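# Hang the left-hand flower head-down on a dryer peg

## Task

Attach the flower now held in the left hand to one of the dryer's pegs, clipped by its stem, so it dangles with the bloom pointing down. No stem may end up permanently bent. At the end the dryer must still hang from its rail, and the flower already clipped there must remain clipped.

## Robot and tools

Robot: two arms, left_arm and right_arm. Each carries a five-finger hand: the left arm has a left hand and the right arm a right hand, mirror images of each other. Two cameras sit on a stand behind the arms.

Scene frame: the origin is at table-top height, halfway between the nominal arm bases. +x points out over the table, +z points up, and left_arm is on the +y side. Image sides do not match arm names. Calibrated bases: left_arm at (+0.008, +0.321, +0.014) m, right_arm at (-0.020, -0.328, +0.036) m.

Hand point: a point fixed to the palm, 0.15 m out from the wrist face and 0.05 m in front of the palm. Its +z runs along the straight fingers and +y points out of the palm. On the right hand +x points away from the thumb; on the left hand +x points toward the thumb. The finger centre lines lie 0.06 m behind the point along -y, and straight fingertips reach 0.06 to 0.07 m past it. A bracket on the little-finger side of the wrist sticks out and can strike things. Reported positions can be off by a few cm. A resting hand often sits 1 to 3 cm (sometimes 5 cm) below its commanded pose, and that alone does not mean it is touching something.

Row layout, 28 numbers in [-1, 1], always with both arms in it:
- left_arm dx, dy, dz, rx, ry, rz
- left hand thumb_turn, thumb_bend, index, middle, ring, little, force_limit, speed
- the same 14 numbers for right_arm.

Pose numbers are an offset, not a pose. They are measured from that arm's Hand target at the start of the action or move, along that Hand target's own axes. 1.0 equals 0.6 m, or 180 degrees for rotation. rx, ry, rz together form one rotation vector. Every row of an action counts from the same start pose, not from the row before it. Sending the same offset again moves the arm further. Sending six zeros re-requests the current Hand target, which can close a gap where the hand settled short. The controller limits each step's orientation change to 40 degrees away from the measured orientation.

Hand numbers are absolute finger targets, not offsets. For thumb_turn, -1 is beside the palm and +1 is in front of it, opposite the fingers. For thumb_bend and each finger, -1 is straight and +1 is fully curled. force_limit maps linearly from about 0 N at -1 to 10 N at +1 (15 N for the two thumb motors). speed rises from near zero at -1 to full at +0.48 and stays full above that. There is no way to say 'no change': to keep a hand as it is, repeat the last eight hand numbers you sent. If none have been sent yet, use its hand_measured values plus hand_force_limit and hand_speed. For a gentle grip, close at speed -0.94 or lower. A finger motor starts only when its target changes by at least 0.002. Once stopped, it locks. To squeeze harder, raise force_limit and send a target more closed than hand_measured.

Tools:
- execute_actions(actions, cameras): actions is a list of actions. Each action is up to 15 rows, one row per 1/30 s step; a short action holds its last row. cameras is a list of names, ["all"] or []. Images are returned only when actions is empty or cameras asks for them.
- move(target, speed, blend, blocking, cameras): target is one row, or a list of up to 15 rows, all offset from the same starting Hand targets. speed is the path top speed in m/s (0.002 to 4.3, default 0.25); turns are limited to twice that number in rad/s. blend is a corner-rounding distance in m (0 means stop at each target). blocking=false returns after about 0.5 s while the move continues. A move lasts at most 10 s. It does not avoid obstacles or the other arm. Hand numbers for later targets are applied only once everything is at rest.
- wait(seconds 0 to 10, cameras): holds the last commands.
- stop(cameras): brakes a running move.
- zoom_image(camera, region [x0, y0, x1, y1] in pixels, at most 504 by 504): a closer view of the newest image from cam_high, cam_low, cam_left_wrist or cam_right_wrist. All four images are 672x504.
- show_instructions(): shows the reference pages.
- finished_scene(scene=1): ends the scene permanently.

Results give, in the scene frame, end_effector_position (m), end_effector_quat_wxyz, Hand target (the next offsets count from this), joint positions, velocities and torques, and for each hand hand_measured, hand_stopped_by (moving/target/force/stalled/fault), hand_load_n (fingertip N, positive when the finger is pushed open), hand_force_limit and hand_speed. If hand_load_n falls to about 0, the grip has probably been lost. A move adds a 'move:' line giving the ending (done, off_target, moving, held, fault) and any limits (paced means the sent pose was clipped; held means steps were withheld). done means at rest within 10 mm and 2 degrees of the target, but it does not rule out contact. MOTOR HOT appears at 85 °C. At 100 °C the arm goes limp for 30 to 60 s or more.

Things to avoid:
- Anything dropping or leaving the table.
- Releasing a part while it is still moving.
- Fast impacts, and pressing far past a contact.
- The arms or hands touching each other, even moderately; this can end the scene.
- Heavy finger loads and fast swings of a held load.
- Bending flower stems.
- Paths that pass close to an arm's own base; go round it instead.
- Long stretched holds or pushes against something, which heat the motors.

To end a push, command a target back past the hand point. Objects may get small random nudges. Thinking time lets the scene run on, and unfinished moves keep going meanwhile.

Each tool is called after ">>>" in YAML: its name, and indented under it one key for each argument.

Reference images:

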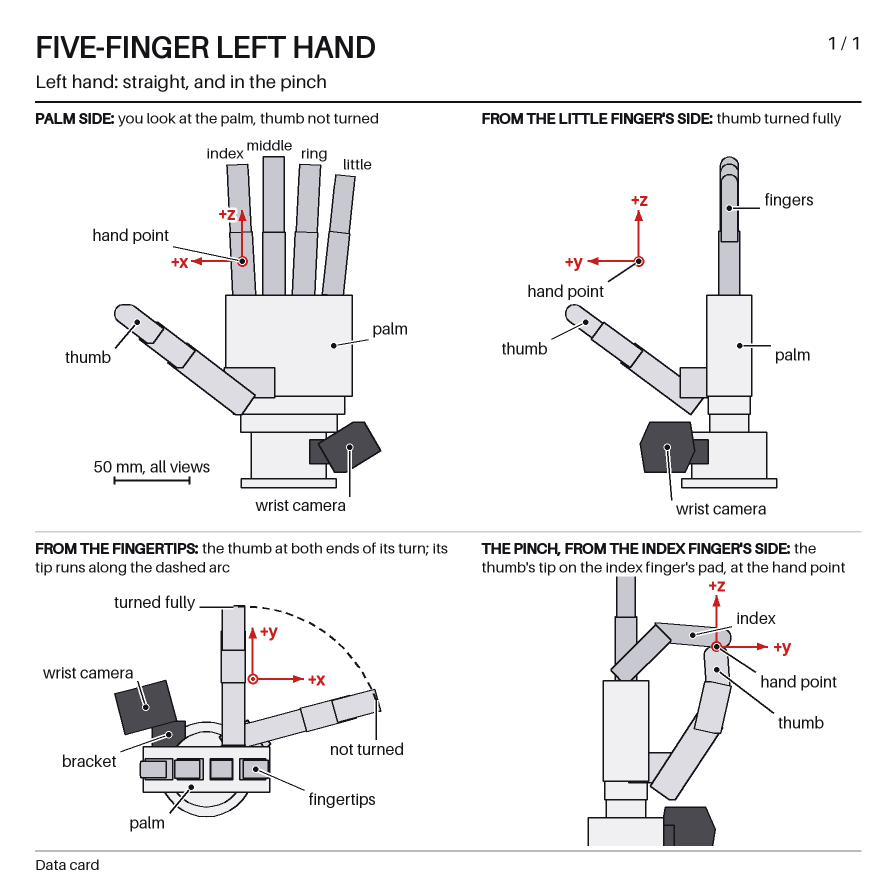

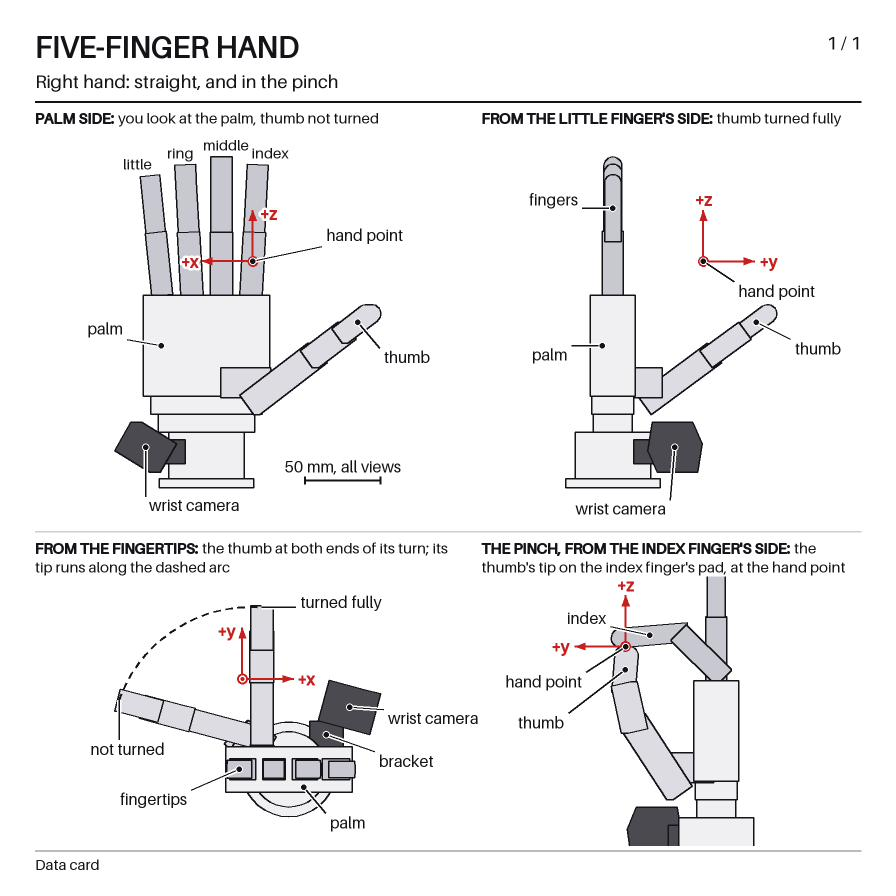

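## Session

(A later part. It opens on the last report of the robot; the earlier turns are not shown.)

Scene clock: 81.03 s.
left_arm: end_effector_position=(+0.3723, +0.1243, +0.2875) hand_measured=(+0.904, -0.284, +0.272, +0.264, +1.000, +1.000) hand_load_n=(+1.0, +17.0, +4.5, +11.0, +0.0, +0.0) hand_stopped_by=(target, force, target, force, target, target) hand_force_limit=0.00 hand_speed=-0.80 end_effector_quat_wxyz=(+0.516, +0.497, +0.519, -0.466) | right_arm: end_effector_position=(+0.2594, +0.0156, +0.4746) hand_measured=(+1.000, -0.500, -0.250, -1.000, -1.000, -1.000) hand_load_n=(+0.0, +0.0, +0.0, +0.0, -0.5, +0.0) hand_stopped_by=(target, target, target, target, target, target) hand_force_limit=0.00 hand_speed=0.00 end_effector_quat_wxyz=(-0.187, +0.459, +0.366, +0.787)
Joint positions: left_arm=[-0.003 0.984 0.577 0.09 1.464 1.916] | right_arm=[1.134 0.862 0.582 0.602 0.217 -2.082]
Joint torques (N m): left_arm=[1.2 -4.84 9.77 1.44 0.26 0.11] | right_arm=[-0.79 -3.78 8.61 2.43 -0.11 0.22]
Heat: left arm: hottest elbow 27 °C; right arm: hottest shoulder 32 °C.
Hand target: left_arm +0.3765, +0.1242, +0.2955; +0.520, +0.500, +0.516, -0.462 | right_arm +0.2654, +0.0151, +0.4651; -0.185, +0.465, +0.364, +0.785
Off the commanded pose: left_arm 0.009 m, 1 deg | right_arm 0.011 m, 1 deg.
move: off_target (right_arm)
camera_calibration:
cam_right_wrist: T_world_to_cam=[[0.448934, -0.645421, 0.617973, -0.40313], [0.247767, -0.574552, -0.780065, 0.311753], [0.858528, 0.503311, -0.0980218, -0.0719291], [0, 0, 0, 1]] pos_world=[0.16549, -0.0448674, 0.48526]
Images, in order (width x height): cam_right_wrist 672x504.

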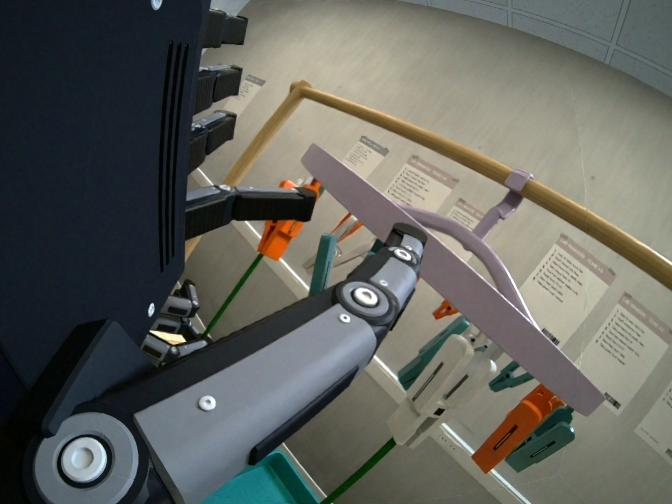

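>>> move:
  target: [0,0,0,0,0,0,0.904,-0.284,0.272,0.264,1,1,0,-0.8, -0.0227,-0.0053,0.0163,0,0,0,1,-0.5,-0.3,-1,-1,-1,0,0]
  speed: 0.1
  cameras: ["cam_right_wrist"]

Scene clock: 86.20 s.
left_arm: end_effector_position=(+0.3723, +0.1243, +0.2875) hand_measured=(+0.904, -0.284, +0.272, +0.264, +1.000, +1.000) hand_load_n=(+1.0, +17.0, +4.5, +11.0, -0.5, +0.0) hand_stopped_by=(target, force, target, force, target, target) hand_force_limit=0.00 hand_speed=-0.80 end_effector_quat_wxyz=(+0.516, +0.497, +0.519, -0.466) | right_arm: end_effector_position=(+0.2701, +0.0248, +0.4640) hand_measured=(+1.000, -0.500, -0.300, -1.000, -1.000, -1.000) hand_load_n=(+0.5, +0.0, +0.0, +0.0, +0.0, +0.0) hand_stopped_by=(target, target, target, target, target, target) hand_force_limit=0.00 hand_speed=0.00 end_effector_quat_wxyz=(-0.186, +0.459, +0.367, +0.787)
Joint positions: left_arm=[-0.003 0.984 0.577 0.09 1.464 1.916] | right_arm=[1.113 0.92 0.582 0.658 0.197 -2.079]
Joint torques (N m): left_arm=[1.14 -4.84 9.76 1.44 0.26 0.11] | right_arm=[-0.62 -3.9 8.54 2.45 -0.1 0.25]
Heat: left arm: hottest elbow 27 °C; right arm: hottest shoulder 31 °C.
Hand target: left_arm +0.3765, +0.1242, +0.2955; +0.520, +0.500, +0.516, -0.462 | right_arm +0.2761, +0.0238, +0.4549; -0.185, +0.465, +0.364, +0.785
Off the commanded pose: left_arm 0.009 m, 1 deg | right_arm 0.011 m, 1 deg.
move: off_target (right_arm)
camera_calibration:
cam_right_wrist: T_world_to_cam=[[0.446821, -0.643906, 0.621076, -0.396325], [0.248815, -0.577398, -0.777627, 0.304818], [0.859327, 0.501993, -0.0977802, -0.0870999], [0, 0, 0, 1]] pos_world=[0.17609, -0.035471, 0.474666]
Images, in order (width x height): cam_right_wrist 672x504.

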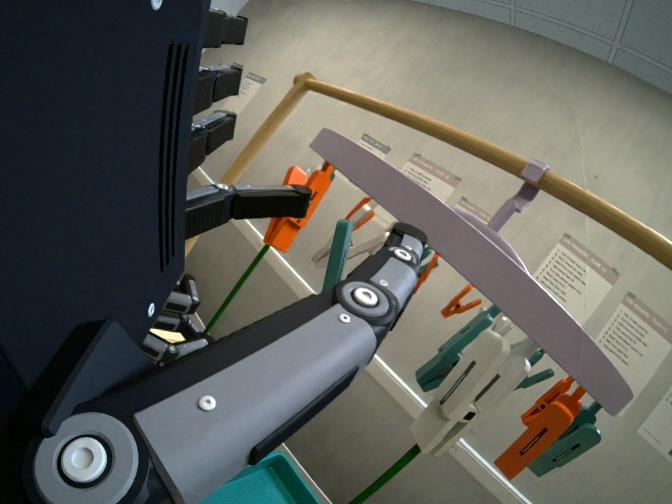

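>>> move:
  target: [0,0,0,0,0,0,0.904,-0.284,0.272,0.264,1,1,0,-0.8, -0.025,0.0153,0.0132,0,0,0,1,-0.5,-0.3,-1,-1,-1,0,0]
  speed: 0.08
  cameras: ["cam_right_wrist","cam_high","cam_low"]

>>> zoom_image:
  camera: "cam_right_wrist"
  region: [230, 120, 530, 420]

>>> zoom_image:
  camera: "cam_high"
  region: [380, 20, 520, 145]

Scene clock: 88.07 s.
left_arm: end_effector_position=(+0.3723, +0.1243, +0.2875) hand_measured=(+0.904, -0.284, +0.272, +0.264, +1.000, +1.000) hand_load_n=(+1.0, +17.0, +4.0, +11.0, +0.0, +0.0) hand_stopped_by=(target, force, target, force, target, target) hand_force_limit=0.00 hand_speed=-0.80 end_effector_quat_wxyz=(+0.516, +0.497, +0.519, -0.466) | right_arm: end_effector_position=(+0.2878, +0.0240, +0.4572) hand_measured=(+1.000, -0.500, -0.300, -1.000, -1.000, -1.000) hand_load_n=(+0.0, +0.0, +0.0, -0.5, +0.0, +0.0) hand_stopped_by=(target, target, target, target, target, target) hand_force_limit=0.00 hand_speed=0.00 end_effector_quat_wxyz=(-0.186, +0.459, +0.367, +0.788)
Joint positions: left_arm=[-0.003 0.984 0.577 0.09 1.464 1.916] | right_arm=[1.055 0.956 0.582 0.691 0.142 -2.062]
Joint torques (N m): left_arm=[1.2 -4.84 9.77 1.44 0.26 0.11] | right_arm=[-0.67 -4.72 8.55 2.47 -0.08 0.25]
Heat: left arm: hottest elbow 27 °C; right arm: hottest shoulder 31 °C.
Hand target: left_arm +0.3765, +0.1242, +0.2955; +0.520, +0.500, +0.516, -0.462 | right_arm +0.2940, +0.0229, +0.4480; -0.185, +0.465, +0.364, +0.785
Off the commanded pose: left_arm 0.009 m, 1 deg | right_arm 0.011 m, 1 deg.
move: off_target (right_arm)
camera_calibration:
cam_right_wrist: T_world_to_cam=[[0.446332, -0.64386, 0.621476, -0.400617], [0.249365, -0.577492, -0.77738, 0.294441], [0.859421, 0.501944, -0.0971973, -0.102866], [0, 0, 0, 1]] pos_world=[0.19379, -0.0362712, 0.467868]
Images, in order (width x height): cam_high 672x504, cam_low 672x504, cam_right_wrist 672x504.

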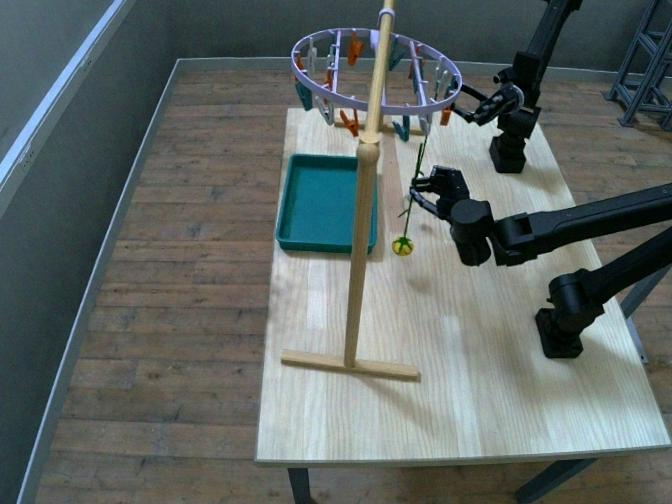

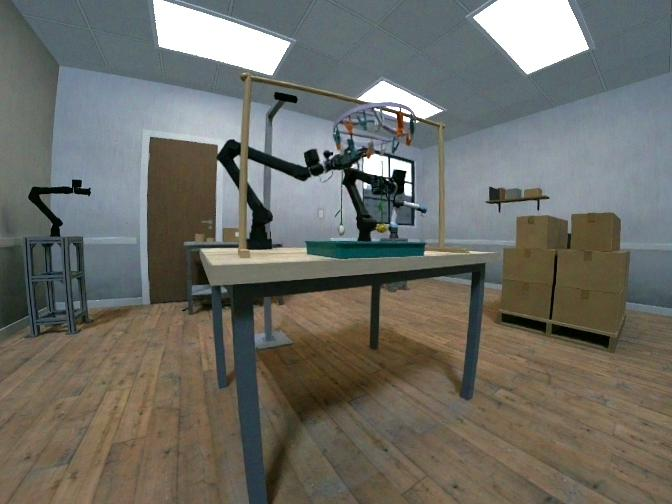

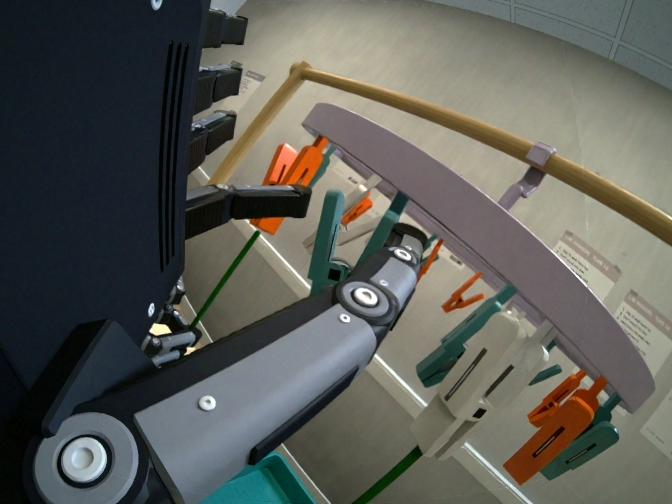

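Scaled by 1.680 from the camera's 672x504 image, which has a finer 960x720 frame.

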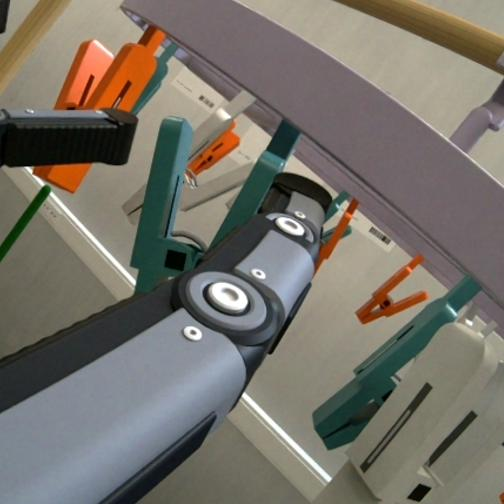

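Scaled by 3.600 from the camera's 672x504 image, which has a finer 960x720 frame.

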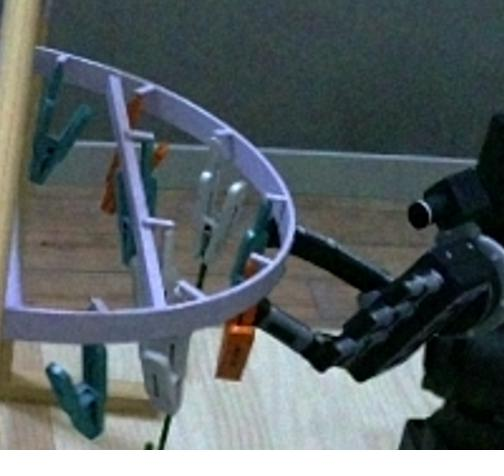

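>>> move:
  target: [0,0,0,0,0,0,0.904,-0.284,0.272,0.264,1,1,0,-0.8, -0.0167,0.021,0.0198,0,0,0,1,-0.5,-0.3,-1,-1,-1,0,0]
  speed: 0.06
  cameras: ["cam_right_wrist","cam_high","cam_left_wrist"]

>>> zoom_image:
  camera: "cam_right_wrist"
  region: [230, 120, 530, 420]

>>> zoom_image:
  camera: "cam_high"
  region: [380, 20, 520, 145]

Scene clock: 92.90 s.
left_arm: end_effector_position=(+0.3723, +0.1243, +0.2875) hand_measured=(+0.904, -0.284, +0.272, +0.264, +1.000, +1.000) hand_load_n=(+1.0, +17.0, +4.5, +11.0, +0.0, +0.0) hand_stopped_by=(target, force, target, force, target, target) hand_force_limit=0.00 hand_speed=-0.80 end_effector_quat_wxyz=(+0.516, +0.497, +0.519, -0.466) | right_arm: end_effector_position=(+0.3069, +0.0230, +0.4450) hand_measured=(+1.000, -0.500, -0.300, -1.000, -1.000, -1.000) hand_load_n=(+0.0, +0.0, +0.0, +0.0, +0.0, +0.0) hand_stopped_by=(target, target, target, target, target, target) hand_force_limit=0.00 hand_speed=0.00 end_effector_quat_wxyz=(-0.183, +0.464, +0.373, +0.782)
Joint positions: left_arm=[-0.003 0.984 0.577 0.09 1.464 1.916] | right_arm=[0.997 0.992 0.582 0.705 0.087 -2.044]
Joint torques (N m): left_arm=[1.2 -4.84 9.76 1.46 0.26 0.11] | right_arm=[-0.56 -4.78 10.22 2.5 -0.05 0.26]
Heat: left arm: hottest elbow 27 °C; right arm: hottest shoulder 31 °C.
Hand target: left_arm +0.3765, +0.1242, +0.2955; +0.520, +0.500, +0.516, -0.462 | right_arm +0.3139, +0.0229, +0.4480; -0.186, +0.465, +0.364, +0.785
Off the commanded pose: left_arm 0.009 m, 1 deg | right_arm 0.008 m, 1 deg.
move: done
camera_calibration:
cam_right_wrist: T_world_to_cam=[[0.452742, -0.633059, 0.627902, -0.407241], [0.241468, -0.590843, -0.769804, 0.278949], [0.858323, 0.50014, -0.114636, -0.111814], [0, 0, 0, 1]] pos_world=[0.212991, -0.0370702, 0.457626]
Images, in order (width x height): cam_high 672x504, cam_left_wrist 672x504, cam_right_wrist 672x504.

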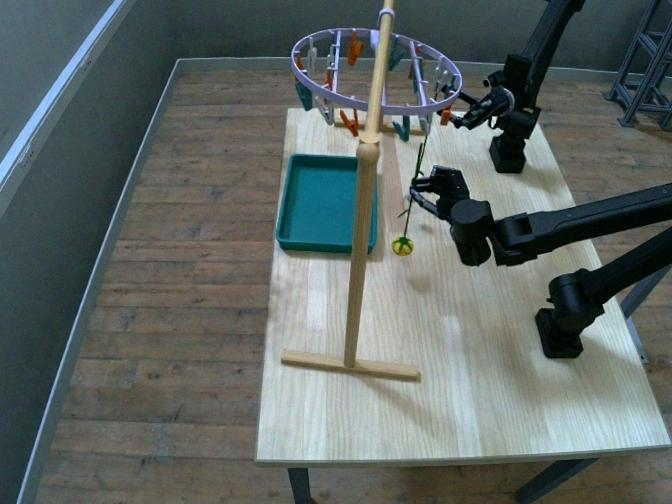

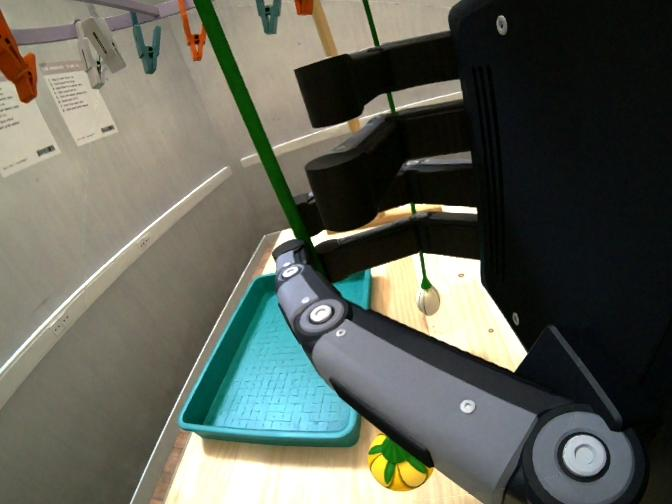

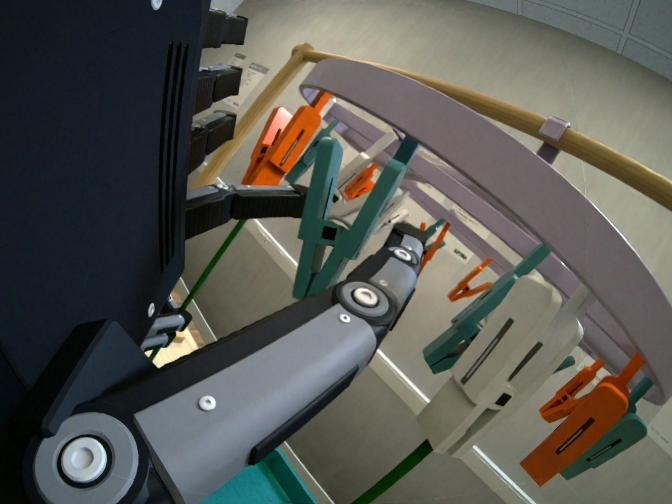

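Scaled by 1.680 from the camera's 672x504 image, which has a finer 960x720 frame.

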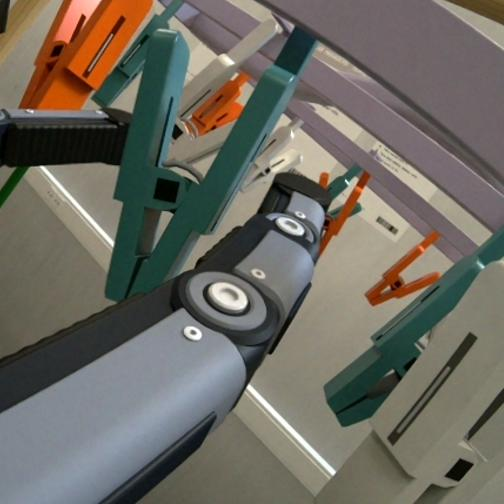

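Scaled by 3.600 from the camera's 672x504 image, which has a finer 960x720 frame.

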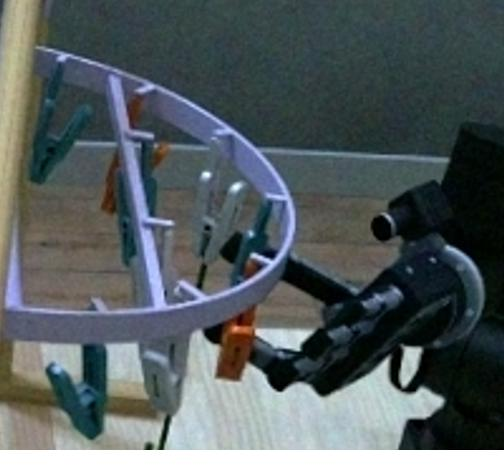

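>>> move:
  target: [0,0,0,0,0,0,0.904,-0.284,0.272,0.264,1,1,0,-0.8, 0.0202,0.0093,0.007,0,0,0,1,-0.5,-0.3,-1,-1,-1,0,0]
  speed: 0.06
  cameras: ["cam_right_wrist"]

>>> zoom_image:
  camera: "cam_right_wrist"
  region: [230, 120, 530, 420]

Scene clock: 95.63 s.
left_arm: end_effector_position=(+0.3723, +0.1243, +0.2875) hand_measured=(+0.904, -0.284, +0.272, +0.264, +1.000, +1.000) hand_load_n=(+1.0, +17.0, +4.5, +11.5, +0.0, +0.0) hand_stopped_by=(target, force, target, force, target, target) hand_force_limit=0.00 hand_speed=-0.80 end_effector_quat_wxyz=(+0.516, +0.497, +0.519, -0.466) | right_arm: end_effector_position=(+0.3077, +0.0243, +0.4399) hand_measured=(+1.000, -0.500, -0.300, -1.000, -1.000, -1.000) hand_load_n=(+0.5, +0.0, +0.0, +0.0, +0.0, +0.0) hand_stopped_by=(target, target, target, target, target, target) hand_force_limit=0.00 hand_speed=0.00 end_effector_quat_wxyz=(-0.182, +0.470, +0.379, +0.776)
Joint positions: left_arm=[-0.003 0.984 0.577 0.09 1.464 1.916] | right_arm=[0.997 0.992 0.582 0.685 0.087 -2.044]
Joint torques (N m): left_arm=[1.2 -4.84 9.77 1.44 0.26 0.11] | right_arm=[-0.85 -6.53 12.57 1.48 -0.04 0.26]
Heat: left arm: hottest elbow 27 °C; right arm: hottest shoulder 31 °C.
Hand target: left_arm +0.3765, +0.1242, +0.2955; +0.520, +0.500, +0.516, -0.462 | right_arm +0.3139, +0.0229, +0.4620; -0.185, +0.465, +0.364, +0.785
Off the commanded pose: left_arm 0.009 m, 1 deg | right_arm 0.023 m, 2 deg.
move: off_target (right_arm)
camera_calibration:
cam_right_wrist: T_world_to_cam=[[0.459903, -0.622395, 0.633336, -0.408455], [0.232936, -0.603701, -0.762421, 0.275261], [0.856872, 0.498167, -0.132666, -0.105336], [0, 0, 0, 1]] pos_world=[0.213991, -0.0355698, 0.45458]
Images, in order (width x height): cam_right_wrist 672x504.

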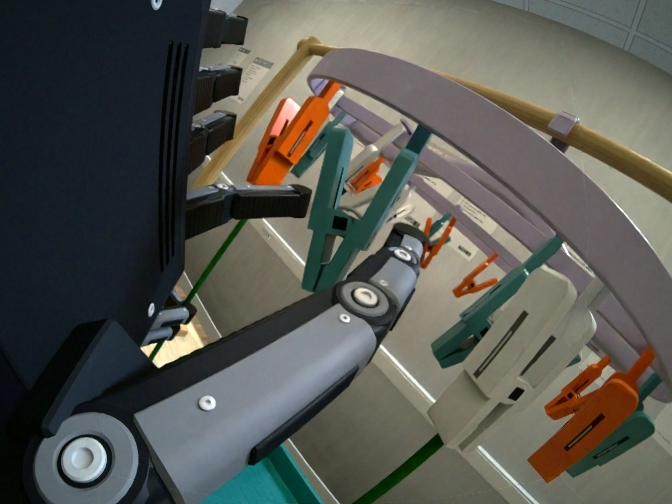

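Scaled by 1.680 from the camera's 672x504 image, which has a finer 960x720 frame.

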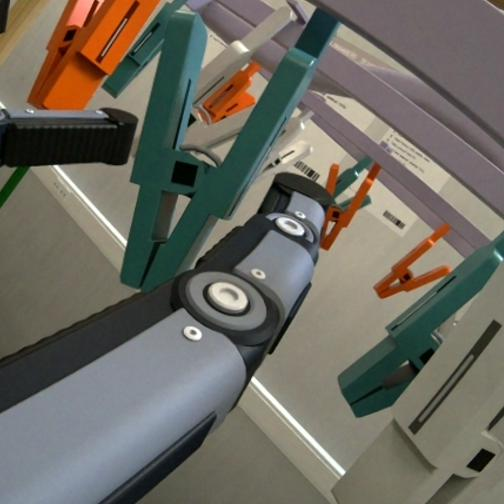

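>>> move:
  target: [0,0,0,0,0,0,0.904,-0.284,0.272,0.264,1,1,0,-0.8, 0.05,-0.0183,-0.0197,0,0,0,1,-0.5,-0.3,-1,-1,-1,0,0]
  speed: 0.1
  cameras: ["cam_right_wrist"]

Scene clock: 97.87 s.
left_arm: end_effector_position=(+0.3723, +0.1243, +0.2875) hand_measured=(+0.904, -0.284, +0.272, +0.264, +1.000, +1.000) hand_load_n=(+1.0, +17.0, +4.5, +11.0, +0.0, +0.0) hand_stopped_by=(target, force, target, force, target, target) hand_force_limit=0.00 hand_speed=-0.80 end_effector_quat_wxyz=(+0.516, +0.497, +0.519, -0.466) | right_arm: end_effector_position=(+0.2887, +0.0173, +0.4499) hand_measured=(+1.000, -0.500, -0.300, -1.000, -1.000, -1.000) hand_load_n=(+0.0, +0.0, +0.0, +0.0, +0.0, +0.0) hand_stopped_by=(target, target, target, target, target, target) hand_force_limit=0.00 hand_speed=0.00 end_effector_quat_wxyz=(-0.180, +0.481, +0.371, +0.773)
Joint positions: left_arm=[-0.003 0.984 0.577 0.09 1.464 1.916] | right_arm=[1.055 0.92 0.582 0.606 0.164 -2.044]
Joint torques (N m): left_arm=[1.2 -4.84 9.77 1.46 0.26 0.11] | right_arm=[1.79 -5.95 13.55 1.44 0.06 -0.03]
Heat: left arm: hottest elbow 27 °C; right arm: hottest shoulder 31 °C.
Hand target: left_arm +0.3765, +0.1242, +0.2955; +0.520, +0.500, +0.516, -0.462 | right_arm +0.2851, +0.0227, +0.4800; -0.185, +0.465, +0.364, +0.785
Off the commanded pose: left_arm 0.009 m, 1 deg | right_arm 0.031 m, 2 deg.
move: off_target (right_arm)
camera_calibration:
cam_right_wrist: T_world_to_cam=[[0.463255, -0.632527, 0.620729, -0.405473], [0.20649, -0.604103, -0.769689, 0.293951], [0.861833, 0.484737, -0.149243, -0.0779246], [0, 0, 0, 1]] pos_world=[0.194298, -0.0411233, 0.46631]
Images, in order (width x height): cam_right_wrist 672x504.

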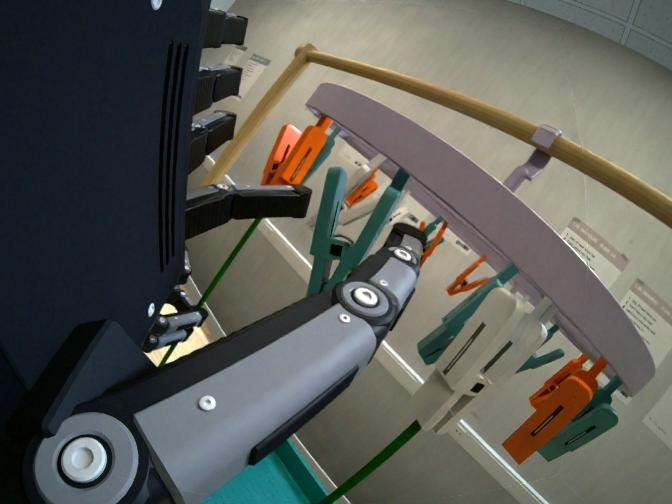

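>>> move:
  target: [0,0,0,0,0,0,0.904,-0.284,0.272,0.264,1,1,0,-0.8, 0.0288,0.0133,0.0101,0,0,0,1,-0.5,-0.3,-1,-1,-1,0,0]
  speed: 0.1
  cameras: ["cam_right_wrist"]

Scene clock: 99.40 s.
left_arm: end_effector_position=(+0.3723, +0.1243, +0.2875) hand_measured=(+0.904, -0.284, +0.272, +0.264, +1.000, +1.000) hand_load_n=(+0.5, +17.0, +4.5, +11.0, +0.0, +0.0) hand_stopped_by=(target, force, target, force, target, target) hand_force_limit=0.00 hand_speed=-0.80 end_effector_quat_wxyz=(+0.516, +0.497, +0.519, -0.466) | right_arm: end_effector_position=(+0.2890, +0.0181, +0.4689) hand_measured=(+1.000, -0.500, -0.300, -1.000, -1.000, -1.000) hand_load_n=(+0.0, +0.0, +0.0, +0.0, +0.0, +0.0) hand_stopped_by=(target, target, target, target, target, target) hand_force_limit=0.00 hand_speed=0.00 end_effector_quat_wxyz=(-0.180, +0.481, +0.372, +0.773)
Joint positions: left_arm=[-0.003 0.984 0.577 0.09 1.464 1.916] | right_arm=[1.055 0.902 0.626 0.543 0.164 -2.044]
Joint torques (N m): left_arm=[1.2 -4.84 9.77 1.46 0.26 0.11] | right_arm=[1.38 -5.89 13.78 1.42 0.07 -0.03]
Heat: left arm: hottest elbow 27 °C; right arm: hottest shoulder 31 °C.
Hand target: left_arm +0.3765, +0.1242, +0.2955; +0.520, +0.500, +0.516, -0.462 | right_arm +0.2851, +0.0228, +0.4999; -0.185, +0.465, +0.364, +0.785
Off the commanded pose: left_arm 0.009 m, 1 deg | right_arm 0.032 m, 3 deg.
move: off_target (right_arm)
camera_calibration:
cam_right_wrist: T_world_to_cam=[[0.463567, -0.632124, 0.620907, -0.417137], [0.206169, -0.604565, -0.769412, 0.309098], [0.861742, 0.484686, -0.149933, -0.0754899], [0, 0, 0, 1]] pos_world=[0.194697, -0.0402232, 0.485509]
Images, in order (width x height): cam_right_wrist 672x504.

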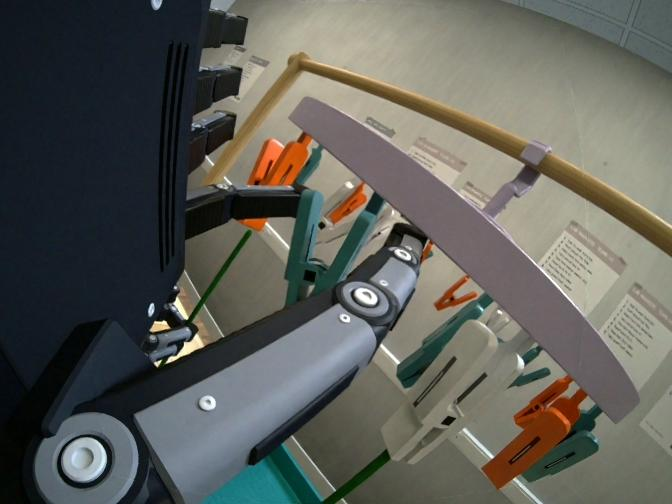

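>>> move:
  target: [0,0,0,0,0,0,0.904,-0.284,0.272,0.264,1,1,0,-0.8, -0.0672,0.0082,0.0162,0,0,0,1,-0.5,-0.3,-1,-1,-1,0,0]
  speed: 0.06
  cameras: ["cam_right_wrist"]

Scene clock: 102.10 s.
left_arm: end_effector_position=(+0.3723, +0.1243, +0.2875) hand_measured=(+0.904, -0.284, +0.272, +0.264, +1.000, +1.000) hand_load_n=(+1.0, +17.0, +4.5, +11.0, +0.0, +0.0) hand_stopped_by=(target, force, target, force, target, target) hand_force_limit=0.00 hand_speed=-0.80 end_effector_quat_wxyz=(+0.516, +0.497, +0.519, -0.466) | right_arm: end_effector_position=(+0.3069, +0.0248, +0.4638) hand_measured=(+1.000, -0.500, -0.300, -1.000, -1.000, -1.000) hand_load_n=(+0.5, +0.0, +0.0, +0.0, +0.0, +0.0) hand_stopped_by=(target, target, target, target, target, target) hand_force_limit=0.00 hand_speed=0.00 end_effector_quat_wxyz=(-0.183, +0.466, +0.374, +0.780)
Joint positions: left_arm=[-0.003 0.984 0.577 0.09 1.464 1.916] | right_arm=[1.001 0.968 0.626 0.633 0.09 -2.044]
Joint torques (N m): left_arm=[1.2 -4.84 9.76 1.46 0.26 0.11] | right_arm=[-1.2 -4.78 10.78 2.43 -0.07 0.25]
Heat: left arm: hottest elbow 27 °C; right arm: hottest shoulder 31 °C.
Hand target: left_arm +0.3765, +0.1242, +0.2955; +0.520, +0.500, +0.516, -0.462 | right_arm +0.3141, +0.0248, +0.4698; -0.185, +0.466, +0.364, +0.785
Off the commanded pose: left_arm 0.009 m, 1 deg | right_arm 0.009 m, 1 deg.
move: done
camera_calibration:
cam_right_wrist: T_world_to_cam=[[0.455265, -0.630781, 0.62837, -0.418937], [0.238656, -0.593471, -0.768658, 0.294931], [0.857774, 0.499907, -0.119647, -0.108129], [0, 0, 0, 1]] pos_world=[0.213091, -0.0351695, 0.477011]
Images, in order (width x height): cam_right_wrist 672x504.

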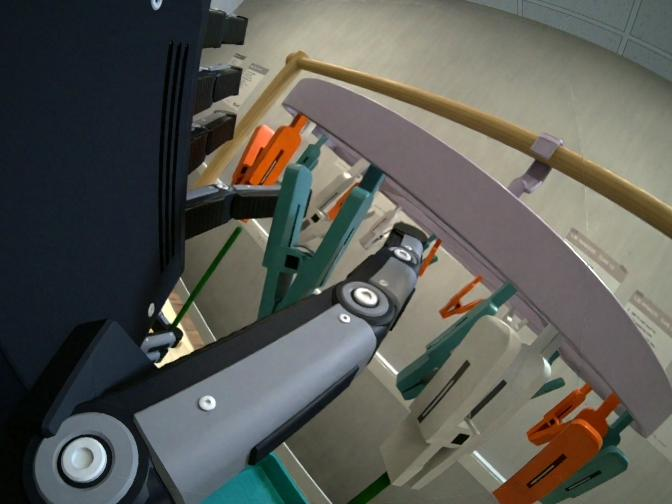

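>>> move:
  target: [0,0,0,0,0,0,0.904,-0.284,0.272,0.264,1,1,0,-0.8, 0.011,0.0093,0.0223,0.096,0.0443,0.0337,1,-0.5,-0.42,-1,-1,-1,0,0]
  speed: 0.06
  cameras: ["cam_right_wrist","cam_high"]

>>> zoom_image:
  camera: "cam_right_wrist"
  region: [200, 60, 500, 360]

>>> zoom_image:
  camera: "cam_high"
  region: [380, 20, 520, 145]

Scene clock: 116.80 s.
left_arm: end_effector_position=(+0.3723, +0.1243, +0.2875) hand_measured=(+0.904, -0.284, +0.272, +0.264, +1.000, +1.000) hand_load_n=(+1.0, +17.0, +4.5, +11.0, +0.0, +0.0) hand_stopped_by=(target, force, target, force, target, target) hand_force_limit=0.00 hand_speed=-0.80 end_effector_quat_wxyz=(+0.516, +0.497, +0.519, -0.466) | right_arm: end_effector_position=(+0.3152, +0.0330, +0.4585) hand_measured=(+1.000, -0.500, -0.420, -1.000, -1.000, -1.000) hand_load_n=(+0.0, +0.0, +0.0, +0.0, +0.5, +0.0) hand_stopped_by=(target, target, target, target, target, target) hand_force_limit=0.00 hand_speed=0.00 end_effector_quat_wxyz=(-0.319, +0.407, +0.451, +0.728)
Joint positions: left_arm=[-0.003 0.984 0.577 0.09 1.464 1.916] | right_arm=[0.767 0.968 0.626 0.641 -0.463 -1.858]
Joint torques (N m): left_arm=[1.2 -4.84 9.76 1.46 0.26 0.11] | right_arm=[-0.97 -5.01 12.49 2.3 0.08 0.25]
Heat: left arm: hottest elbow 28 °C; right arm: hottest shoulder 31 °C.
Hand target: left_arm +0.3765, +0.1242, +0.2955; +0.520, +0.500, +0.516, -0.462 | right_arm +0.3223, +0.0313, +0.4818; -0.319, +0.395, +0.439, +0.741
Off the commanded pose: left_arm 0.009 m, 1 deg | right_arm 0.024 m, 2 deg.
move: off_target (right_arm)
camera_calibration:
cam_right_wrist: T_world_to_cam=[[0.660264, -0.428284, 0.616947, -0.480312], [0.405157, -0.488558, -0.772761, 0.239586], [0.632376, 0.760186, -0.149056, -0.0440384], [0, 0, 0, 1]] pos_world=[0.247912, -0.0551807, 0.474905]
Images, in order (width x height): cam_high 672x504, cam_right_wrist 672x504.

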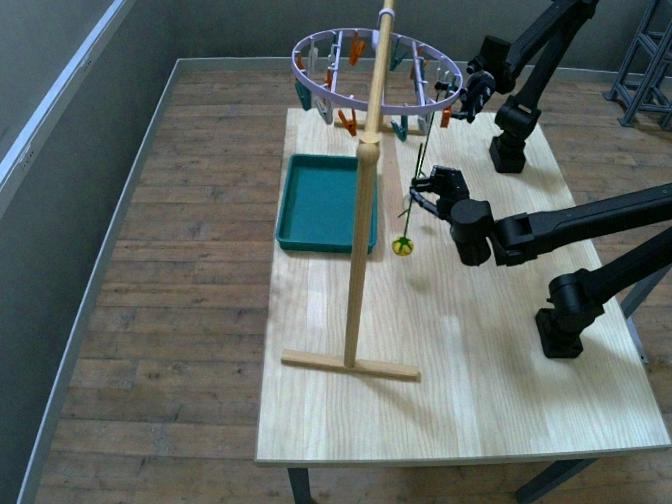

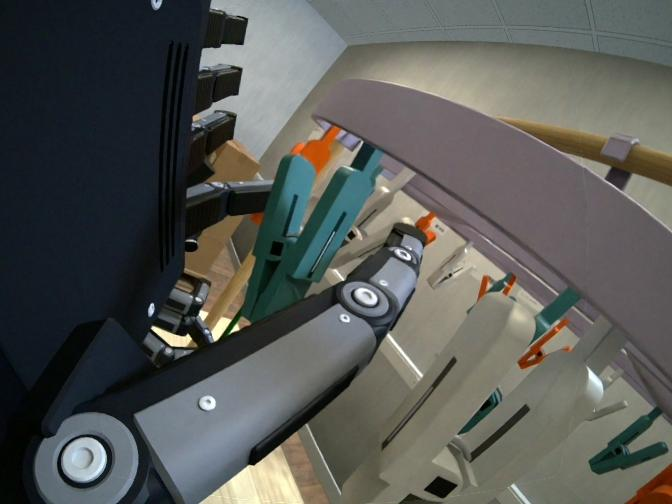

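Scaled by 1.680 from the camera's 672x504 image, which has a finer 960x720 frame.

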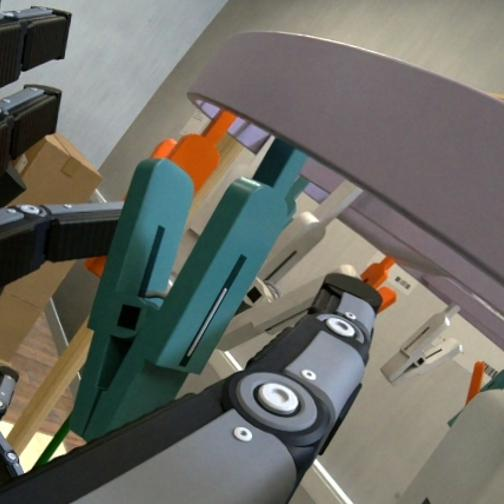

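Scaled by 3.600 from the camera's 672x504 image, which has a finer 960x720 frame.

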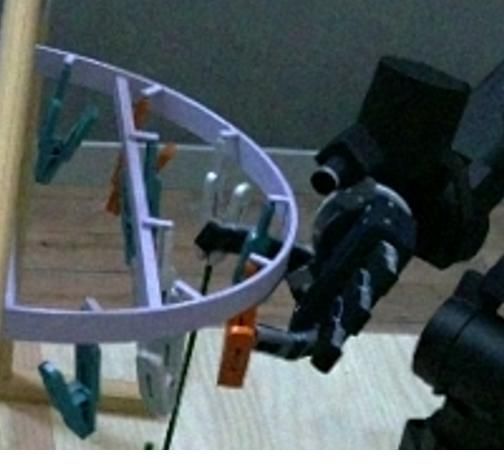

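>>> move:
  target: [0,0,0,0,0,0,0.904,-0.284,0.272,0.264,1,1,0,-0.8, 0.0293,-0.0035,-0.0025,0,0,0,1,-0.5,-0.42,-1,-1,-1,0,0]
  speed: 0.06
  cameras: ["cam_right_wrist"]

>>> zoom_image:
  camera: "cam_right_wrist"
  region: [200, 60, 500, 360]

Scene clock: 126.87 s.
left_arm: end_effector_position=(+0.3723, +0.1243, +0.2875) hand_measured=(+0.904, -0.284, +0.272, +0.264, +1.000, +1.000) hand_load_n=(+1.0, +17.0, +4.5, +11.0, +0.0, +0.0) hand_stopped_by=(target, force, target, force, target, target) hand_force_limit=0.00 hand_speed=-0.80 end_effector_quat_wxyz=(+0.516, +0.497, +0.519, -0.466) | right_arm: end_effector_position=(+0.3120, +0.0263, +0.4645) hand_measured=(+1.000, -0.500, -0.420, -1.000, -1.000, -1.000) hand_load_n=(+0.0, +0.0, +0.0, +0.0, +0.0, +0.0) hand_stopped_by=(target, target, target, target, target, target) hand_force_limit=0.00 hand_speed=0.00 end_effector_quat_wxyz=(-0.316, +0.411, +0.447, +0.729)
Joint positions: left_arm=[-0.003 0.984 0.577 0.09 1.464 1.916] | right_arm=[0.767 0.936 0.626 0.606 -0.451 -1.857]
Joint torques (N m): left_arm=[1.2 -4.84 9.77 1.46 0.26 0.11] | right_arm=[0.79 -6.48 13.64 1.39 0.21 0.18]
Heat: left arm: hottest elbow 28 °C; right arm: hottest shoulder 31 °C.
Hand target: left_arm +0.3765, +0.1242, +0.2955; +0.520, +0.500, +0.516, -0.462 | right_arm +0.3116, +0.0287, +0.4956; -0.319, +0.396, +0.439, +0.741
Off the commanded pose: left_arm 0.009 m, 1 deg | right_arm 0.031 m, 2 deg.
move: off_target (right_arm)
camera_calibration:
cam_right_wrist: T_world_to_cam=[[0.658017, -0.437083, 0.613165, -0.482081], [0.395742, -0.492035, -0.775429, 0.246529], [0.640626, 0.7529, -0.150796, -0.0375793], [0, 0, 0, 1]] pos_world=[0.24373, -0.0611151, 0.481094]
Images, in order (width x height): cam_right_wrist 672x504.

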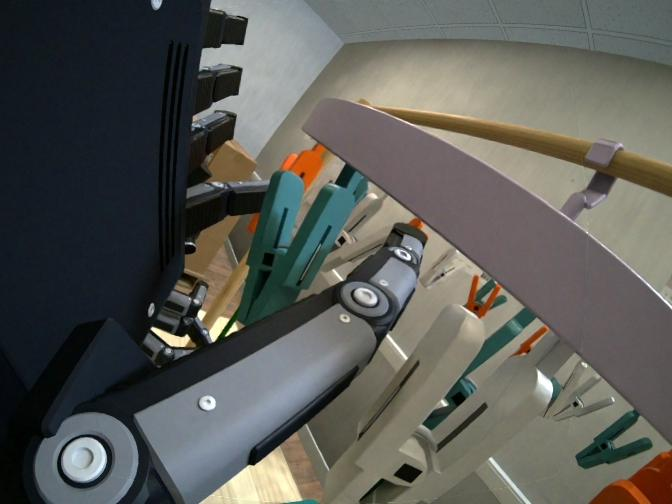

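Scaled by 1.680 from the camera's 672x504 image, which has a finer 960x720 frame.

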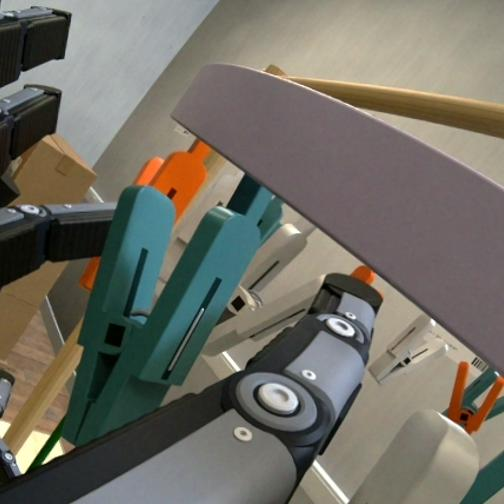

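>>> move:
  target: [0,0,0,0,0,0,0.904,-0.284,0.272,0.264,1,1,0,-0.8, 0,0,0,0,0,0,1,-0.2,-0.2,-1,-1,-1,0,-0.6]
  speed: 0.06
  cameras: ["cam_right_wrist"]

>>> zoom_image:
  camera: "cam_right_wrist"
  region: [200, 60, 500, 360]

Scene clock: 129.20 s.
left_arm: end_effector_position=(+0.3723, +0.1243, +0.2875) hand_measured=(+0.904, -0.284, +0.272, +0.264, +1.000, +1.000) hand_load_n=(+1.0, +17.0, +4.5, +11.0, +0.0, +0.0) hand_stopped_by=(target, force, target, force, target, target) hand_force_limit=0.00 hand_speed=-0.80 end_effector_quat_wxyz=(+0.516, +0.497, +0.519, -0.466) | right_arm: end_effector_position=(+0.3121, +0.0262, +0.4645) hand_measured=(+1.000, -0.200, -0.200, -1.000, -1.000, -1.000) hand_load_n=(+0.0, +0.0, +0.0, +0.0, +0.0, +0.0) hand_stopped_by=(target, target, target, target, target, target) hand_force_limit=0.00 hand_speed=-0.60 end_effector_quat_wxyz=(-0.316, +0.411, +0.447, +0.729)
Joint positions: left_arm=[-0.003 0.984 0.577 0.09 1.464 1.916] | right_arm=[0.767 0.936 0.626 0.606 -0.45 -1.857]
Joint torques (N m): left_arm=[1.2 -4.84 9.78 1.46 0.26 0.11] | right_arm=[0.79 -6.24 13.67 1.37 0.19 0.17]
Heat: left arm: hottest elbow 28 °C; right arm: hottest shoulder 31 °C.
Hand target: left_arm +0.3765, +0.1242, +0.2955; +0.520, +0.500, +0.516, -0.462 | right_arm +0.3116, +0.0287, +0.4956; -0.319, +0.396, +0.439, +0.741
Off the commanded pose: left_arm 0.009 m, 1 deg | right_arm 0.031 m, 2 deg.
move: off_target (right_arm)
camera_calibration:
cam_right_wrist: T_world_to_cam=[[0.657893, -0.437371, 0.613094, -0.482035], [0.395507, -0.492133, -0.775487, 0.246607], [0.640898, 0.75267, -0.150787, -0.0376634], [0, 0, 0, 1]] pos_world=[0.243731, -0.0611162, 0.481094]
Images, in order (width x height): cam_right_wrist 672x504.

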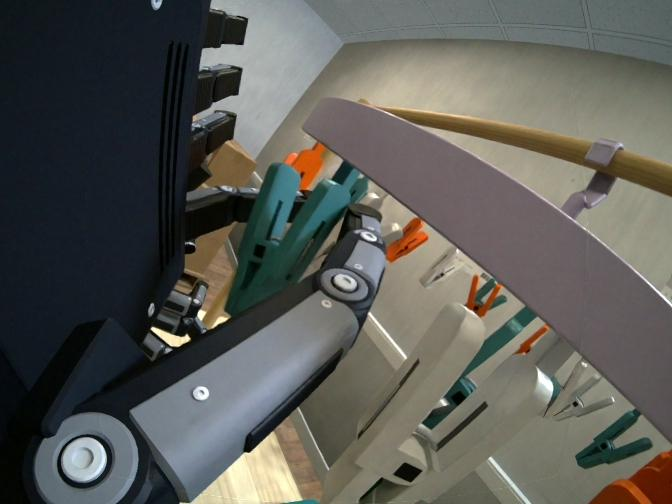

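Scaled by 1.680 from the camera's 672x504 image, which has a finer 960x720 frame.

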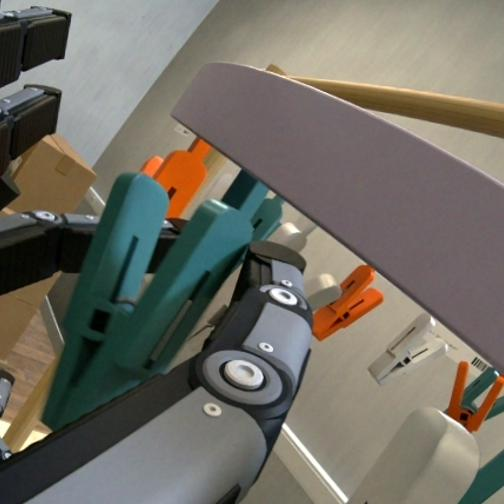

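>>> move:
  target: [0,0,0,0,0,0,0.904,-0.284,0.272,0.264,1,1,0,-0.8, 0,0,0,0,0,0,1,-0.2,-0.05,-1,-1,-1,0,-0.6]
  speed: 0.06
  cameras: ["cam_right_wrist"]

>>> zoom_image:
  camera: "cam_right_wrist"
  region: [200, 60, 500, 360]

Scene clock: 131.07 s.
left_arm: end_effector_position=(+0.3723, +0.1243, +0.2875) hand_measured=(+0.904, -0.284, +0.272, +0.264, +1.000, +1.000) hand_load_n=(+1.0, +17.0, +4.5, +11.0, +0.0, +0.0) hand_stopped_by=(target, force, target, force, target, target) hand_force_limit=0.00 hand_speed=-0.80 end_effector_quat_wxyz=(+0.516, +0.497, +0.519, -0.466) | right_arm: end_effector_position=(+0.3121, +0.0262, +0.4645) hand_measured=(+1.000, -0.200, -0.050, -1.000, -1.000, -1.000) hand_load_n=(+0.0, +0.0, +0.0, +0.0, +0.0, +0.0) hand_stopped_by=(target, target, target, target, target, target) hand_force_limit=0.00 hand_speed=-0.60 end_effector_quat_wxyz=(-0.316, +0.411, +0.447, +0.729)
Joint positions: left_arm=[-0.003 0.984 0.577 0.09 1.464 1.916] | right_arm=[0.767 0.936 0.626 0.606 -0.45 -1.857]
Joint torques (N m): left_arm=[1.2 -4.84 9.77 1.46 0.26 0.11] | right_arm=[0.91 -5.77 13.65 1.28 0.2 0.19]
Heat: left arm: hottest elbow 28 °C; right arm: hottest shoulder 31 °C.
Hand target: left_arm +0.3765, +0.1242, +0.2955; +0.520, +0.500, +0.516, -0.462 | right_arm +0.3116, +0.0287, +0.4956; -0.319, +0.396, +0.439, +0.741
Off the commanded pose: left_arm 0.009 m, 1 deg | right_arm 0.031 m, 2 deg.
move: off_target (right_arm)
camera_calibration:
cam_right_wrist: T_world_to_cam=[[0.657893, -0.437371, 0.613094, -0.482035], [0.395507, -0.492133, -0.775487, 0.246607], [0.640898, 0.75267, -0.150787, -0.0376634], [0, 0, 0, 1]] pos_world=[0.243731, -0.0611162, 0.481094]
Images, in order (width x height): cam_right_wrist 672x504.

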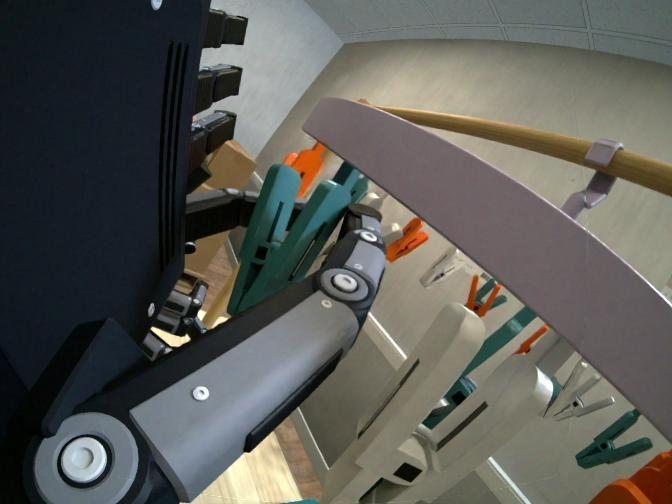

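Scaled by 1.680 from the camera's 672x504 image, which has a finer 960x720 frame.

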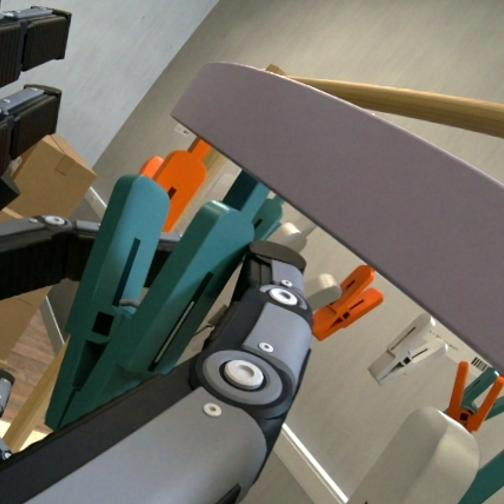

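>>> move:
  target: [0,0,0,0,0,0,0.904,-0.284,0.272,0.264,1,1,0,-0.8, 0,0,0,0,0,0,1,-0.2,0.1,-1,-1,-1,0,-0.6]
  speed: 0.06
  cameras: ["cam_right_wrist"]

>>> zoom_image:
  camera: "cam_right_wrist"
  region: [200, 60, 500, 360]

Scene clock: 132.33 s.
left_arm: end_effector_position=(+0.3723, +0.1243, +0.2875) hand_measured=(+0.904, -0.284, +0.272, +0.264, +1.000, +1.000) hand_load_n=(+1.0, +17.0, +4.5, +11.0, +0.0, +0.0) hand_stopped_by=(target, force, target, force, target, target) hand_force_limit=0.00 hand_speed=-0.80 end_effector_quat_wxyz=(+0.516, +0.497, +0.519, -0.466) | right_arm: end_effector_position=(+0.3121, +0.0262, +0.4645) hand_measured=(+1.000, -0.200, +0.100, -1.000, -1.000, -1.000) hand_load_n=(+0.0, +0.0, +0.5, +0.0, +0.0, +0.0) hand_stopped_by=(target, target, target, target, target, target) hand_force_limit=0.00 hand_speed=-0.60 end_effector_quat_wxyz=(-0.316, +0.411, +0.447, +0.729)
Joint positions: left_arm=[-0.003 0.984 0.577 0.09 1.464 1.916] | right_arm=[0.767 0.936 0.626 0.606 -0.45 -1.857]
Joint torques (N m): left_arm=[1.2 -4.89 9.76 1.46 0.26 0.11] | right_arm=[1.03 -6.3 13.56 1.32 0.21 0.17]
Heat: left arm: hottest elbow 28 °C; right arm: hottest shoulder 31 °C.
Hand target: left_arm +0.3765, +0.1242, +0.2955; +0.520, +0.500, +0.516, -0.462 | right_arm +0.3116, +0.0287, +0.4956; -0.319, +0.396, +0.439, +0.741
Off the commanded pose: left_arm 0.009 m, 1 deg | right_arm 0.031 m, 2 deg.
move: off_target (right_arm)
camera_calibration:
cam_right_wrist: T_world_to_cam=[[0.657893, -0.437371, 0.613094, -0.482035], [0.395507, -0.492133, -0.775487, 0.246607], [0.640898, 0.75267, -0.150787, -0.0376634], [0, 0, 0, 1]] pos_world=[0.243731, -0.0611162, 0.481094]
Images, in order (width x height): cam_right_wrist 672x504.

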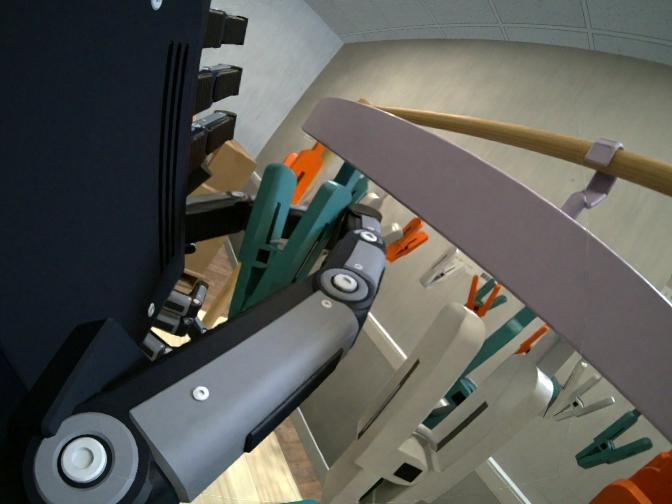

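Scaled by 1.680 from the camera's 672x504 image, which has a finer 960x720 frame.

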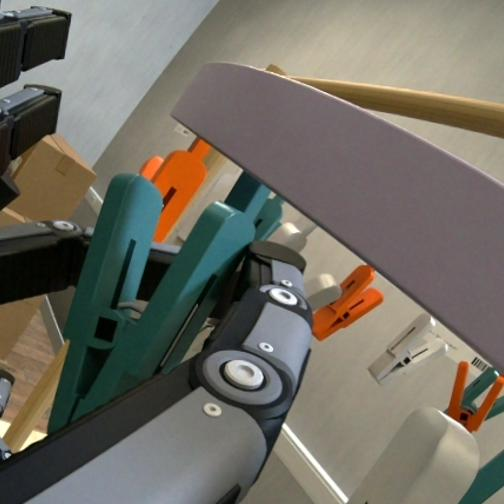

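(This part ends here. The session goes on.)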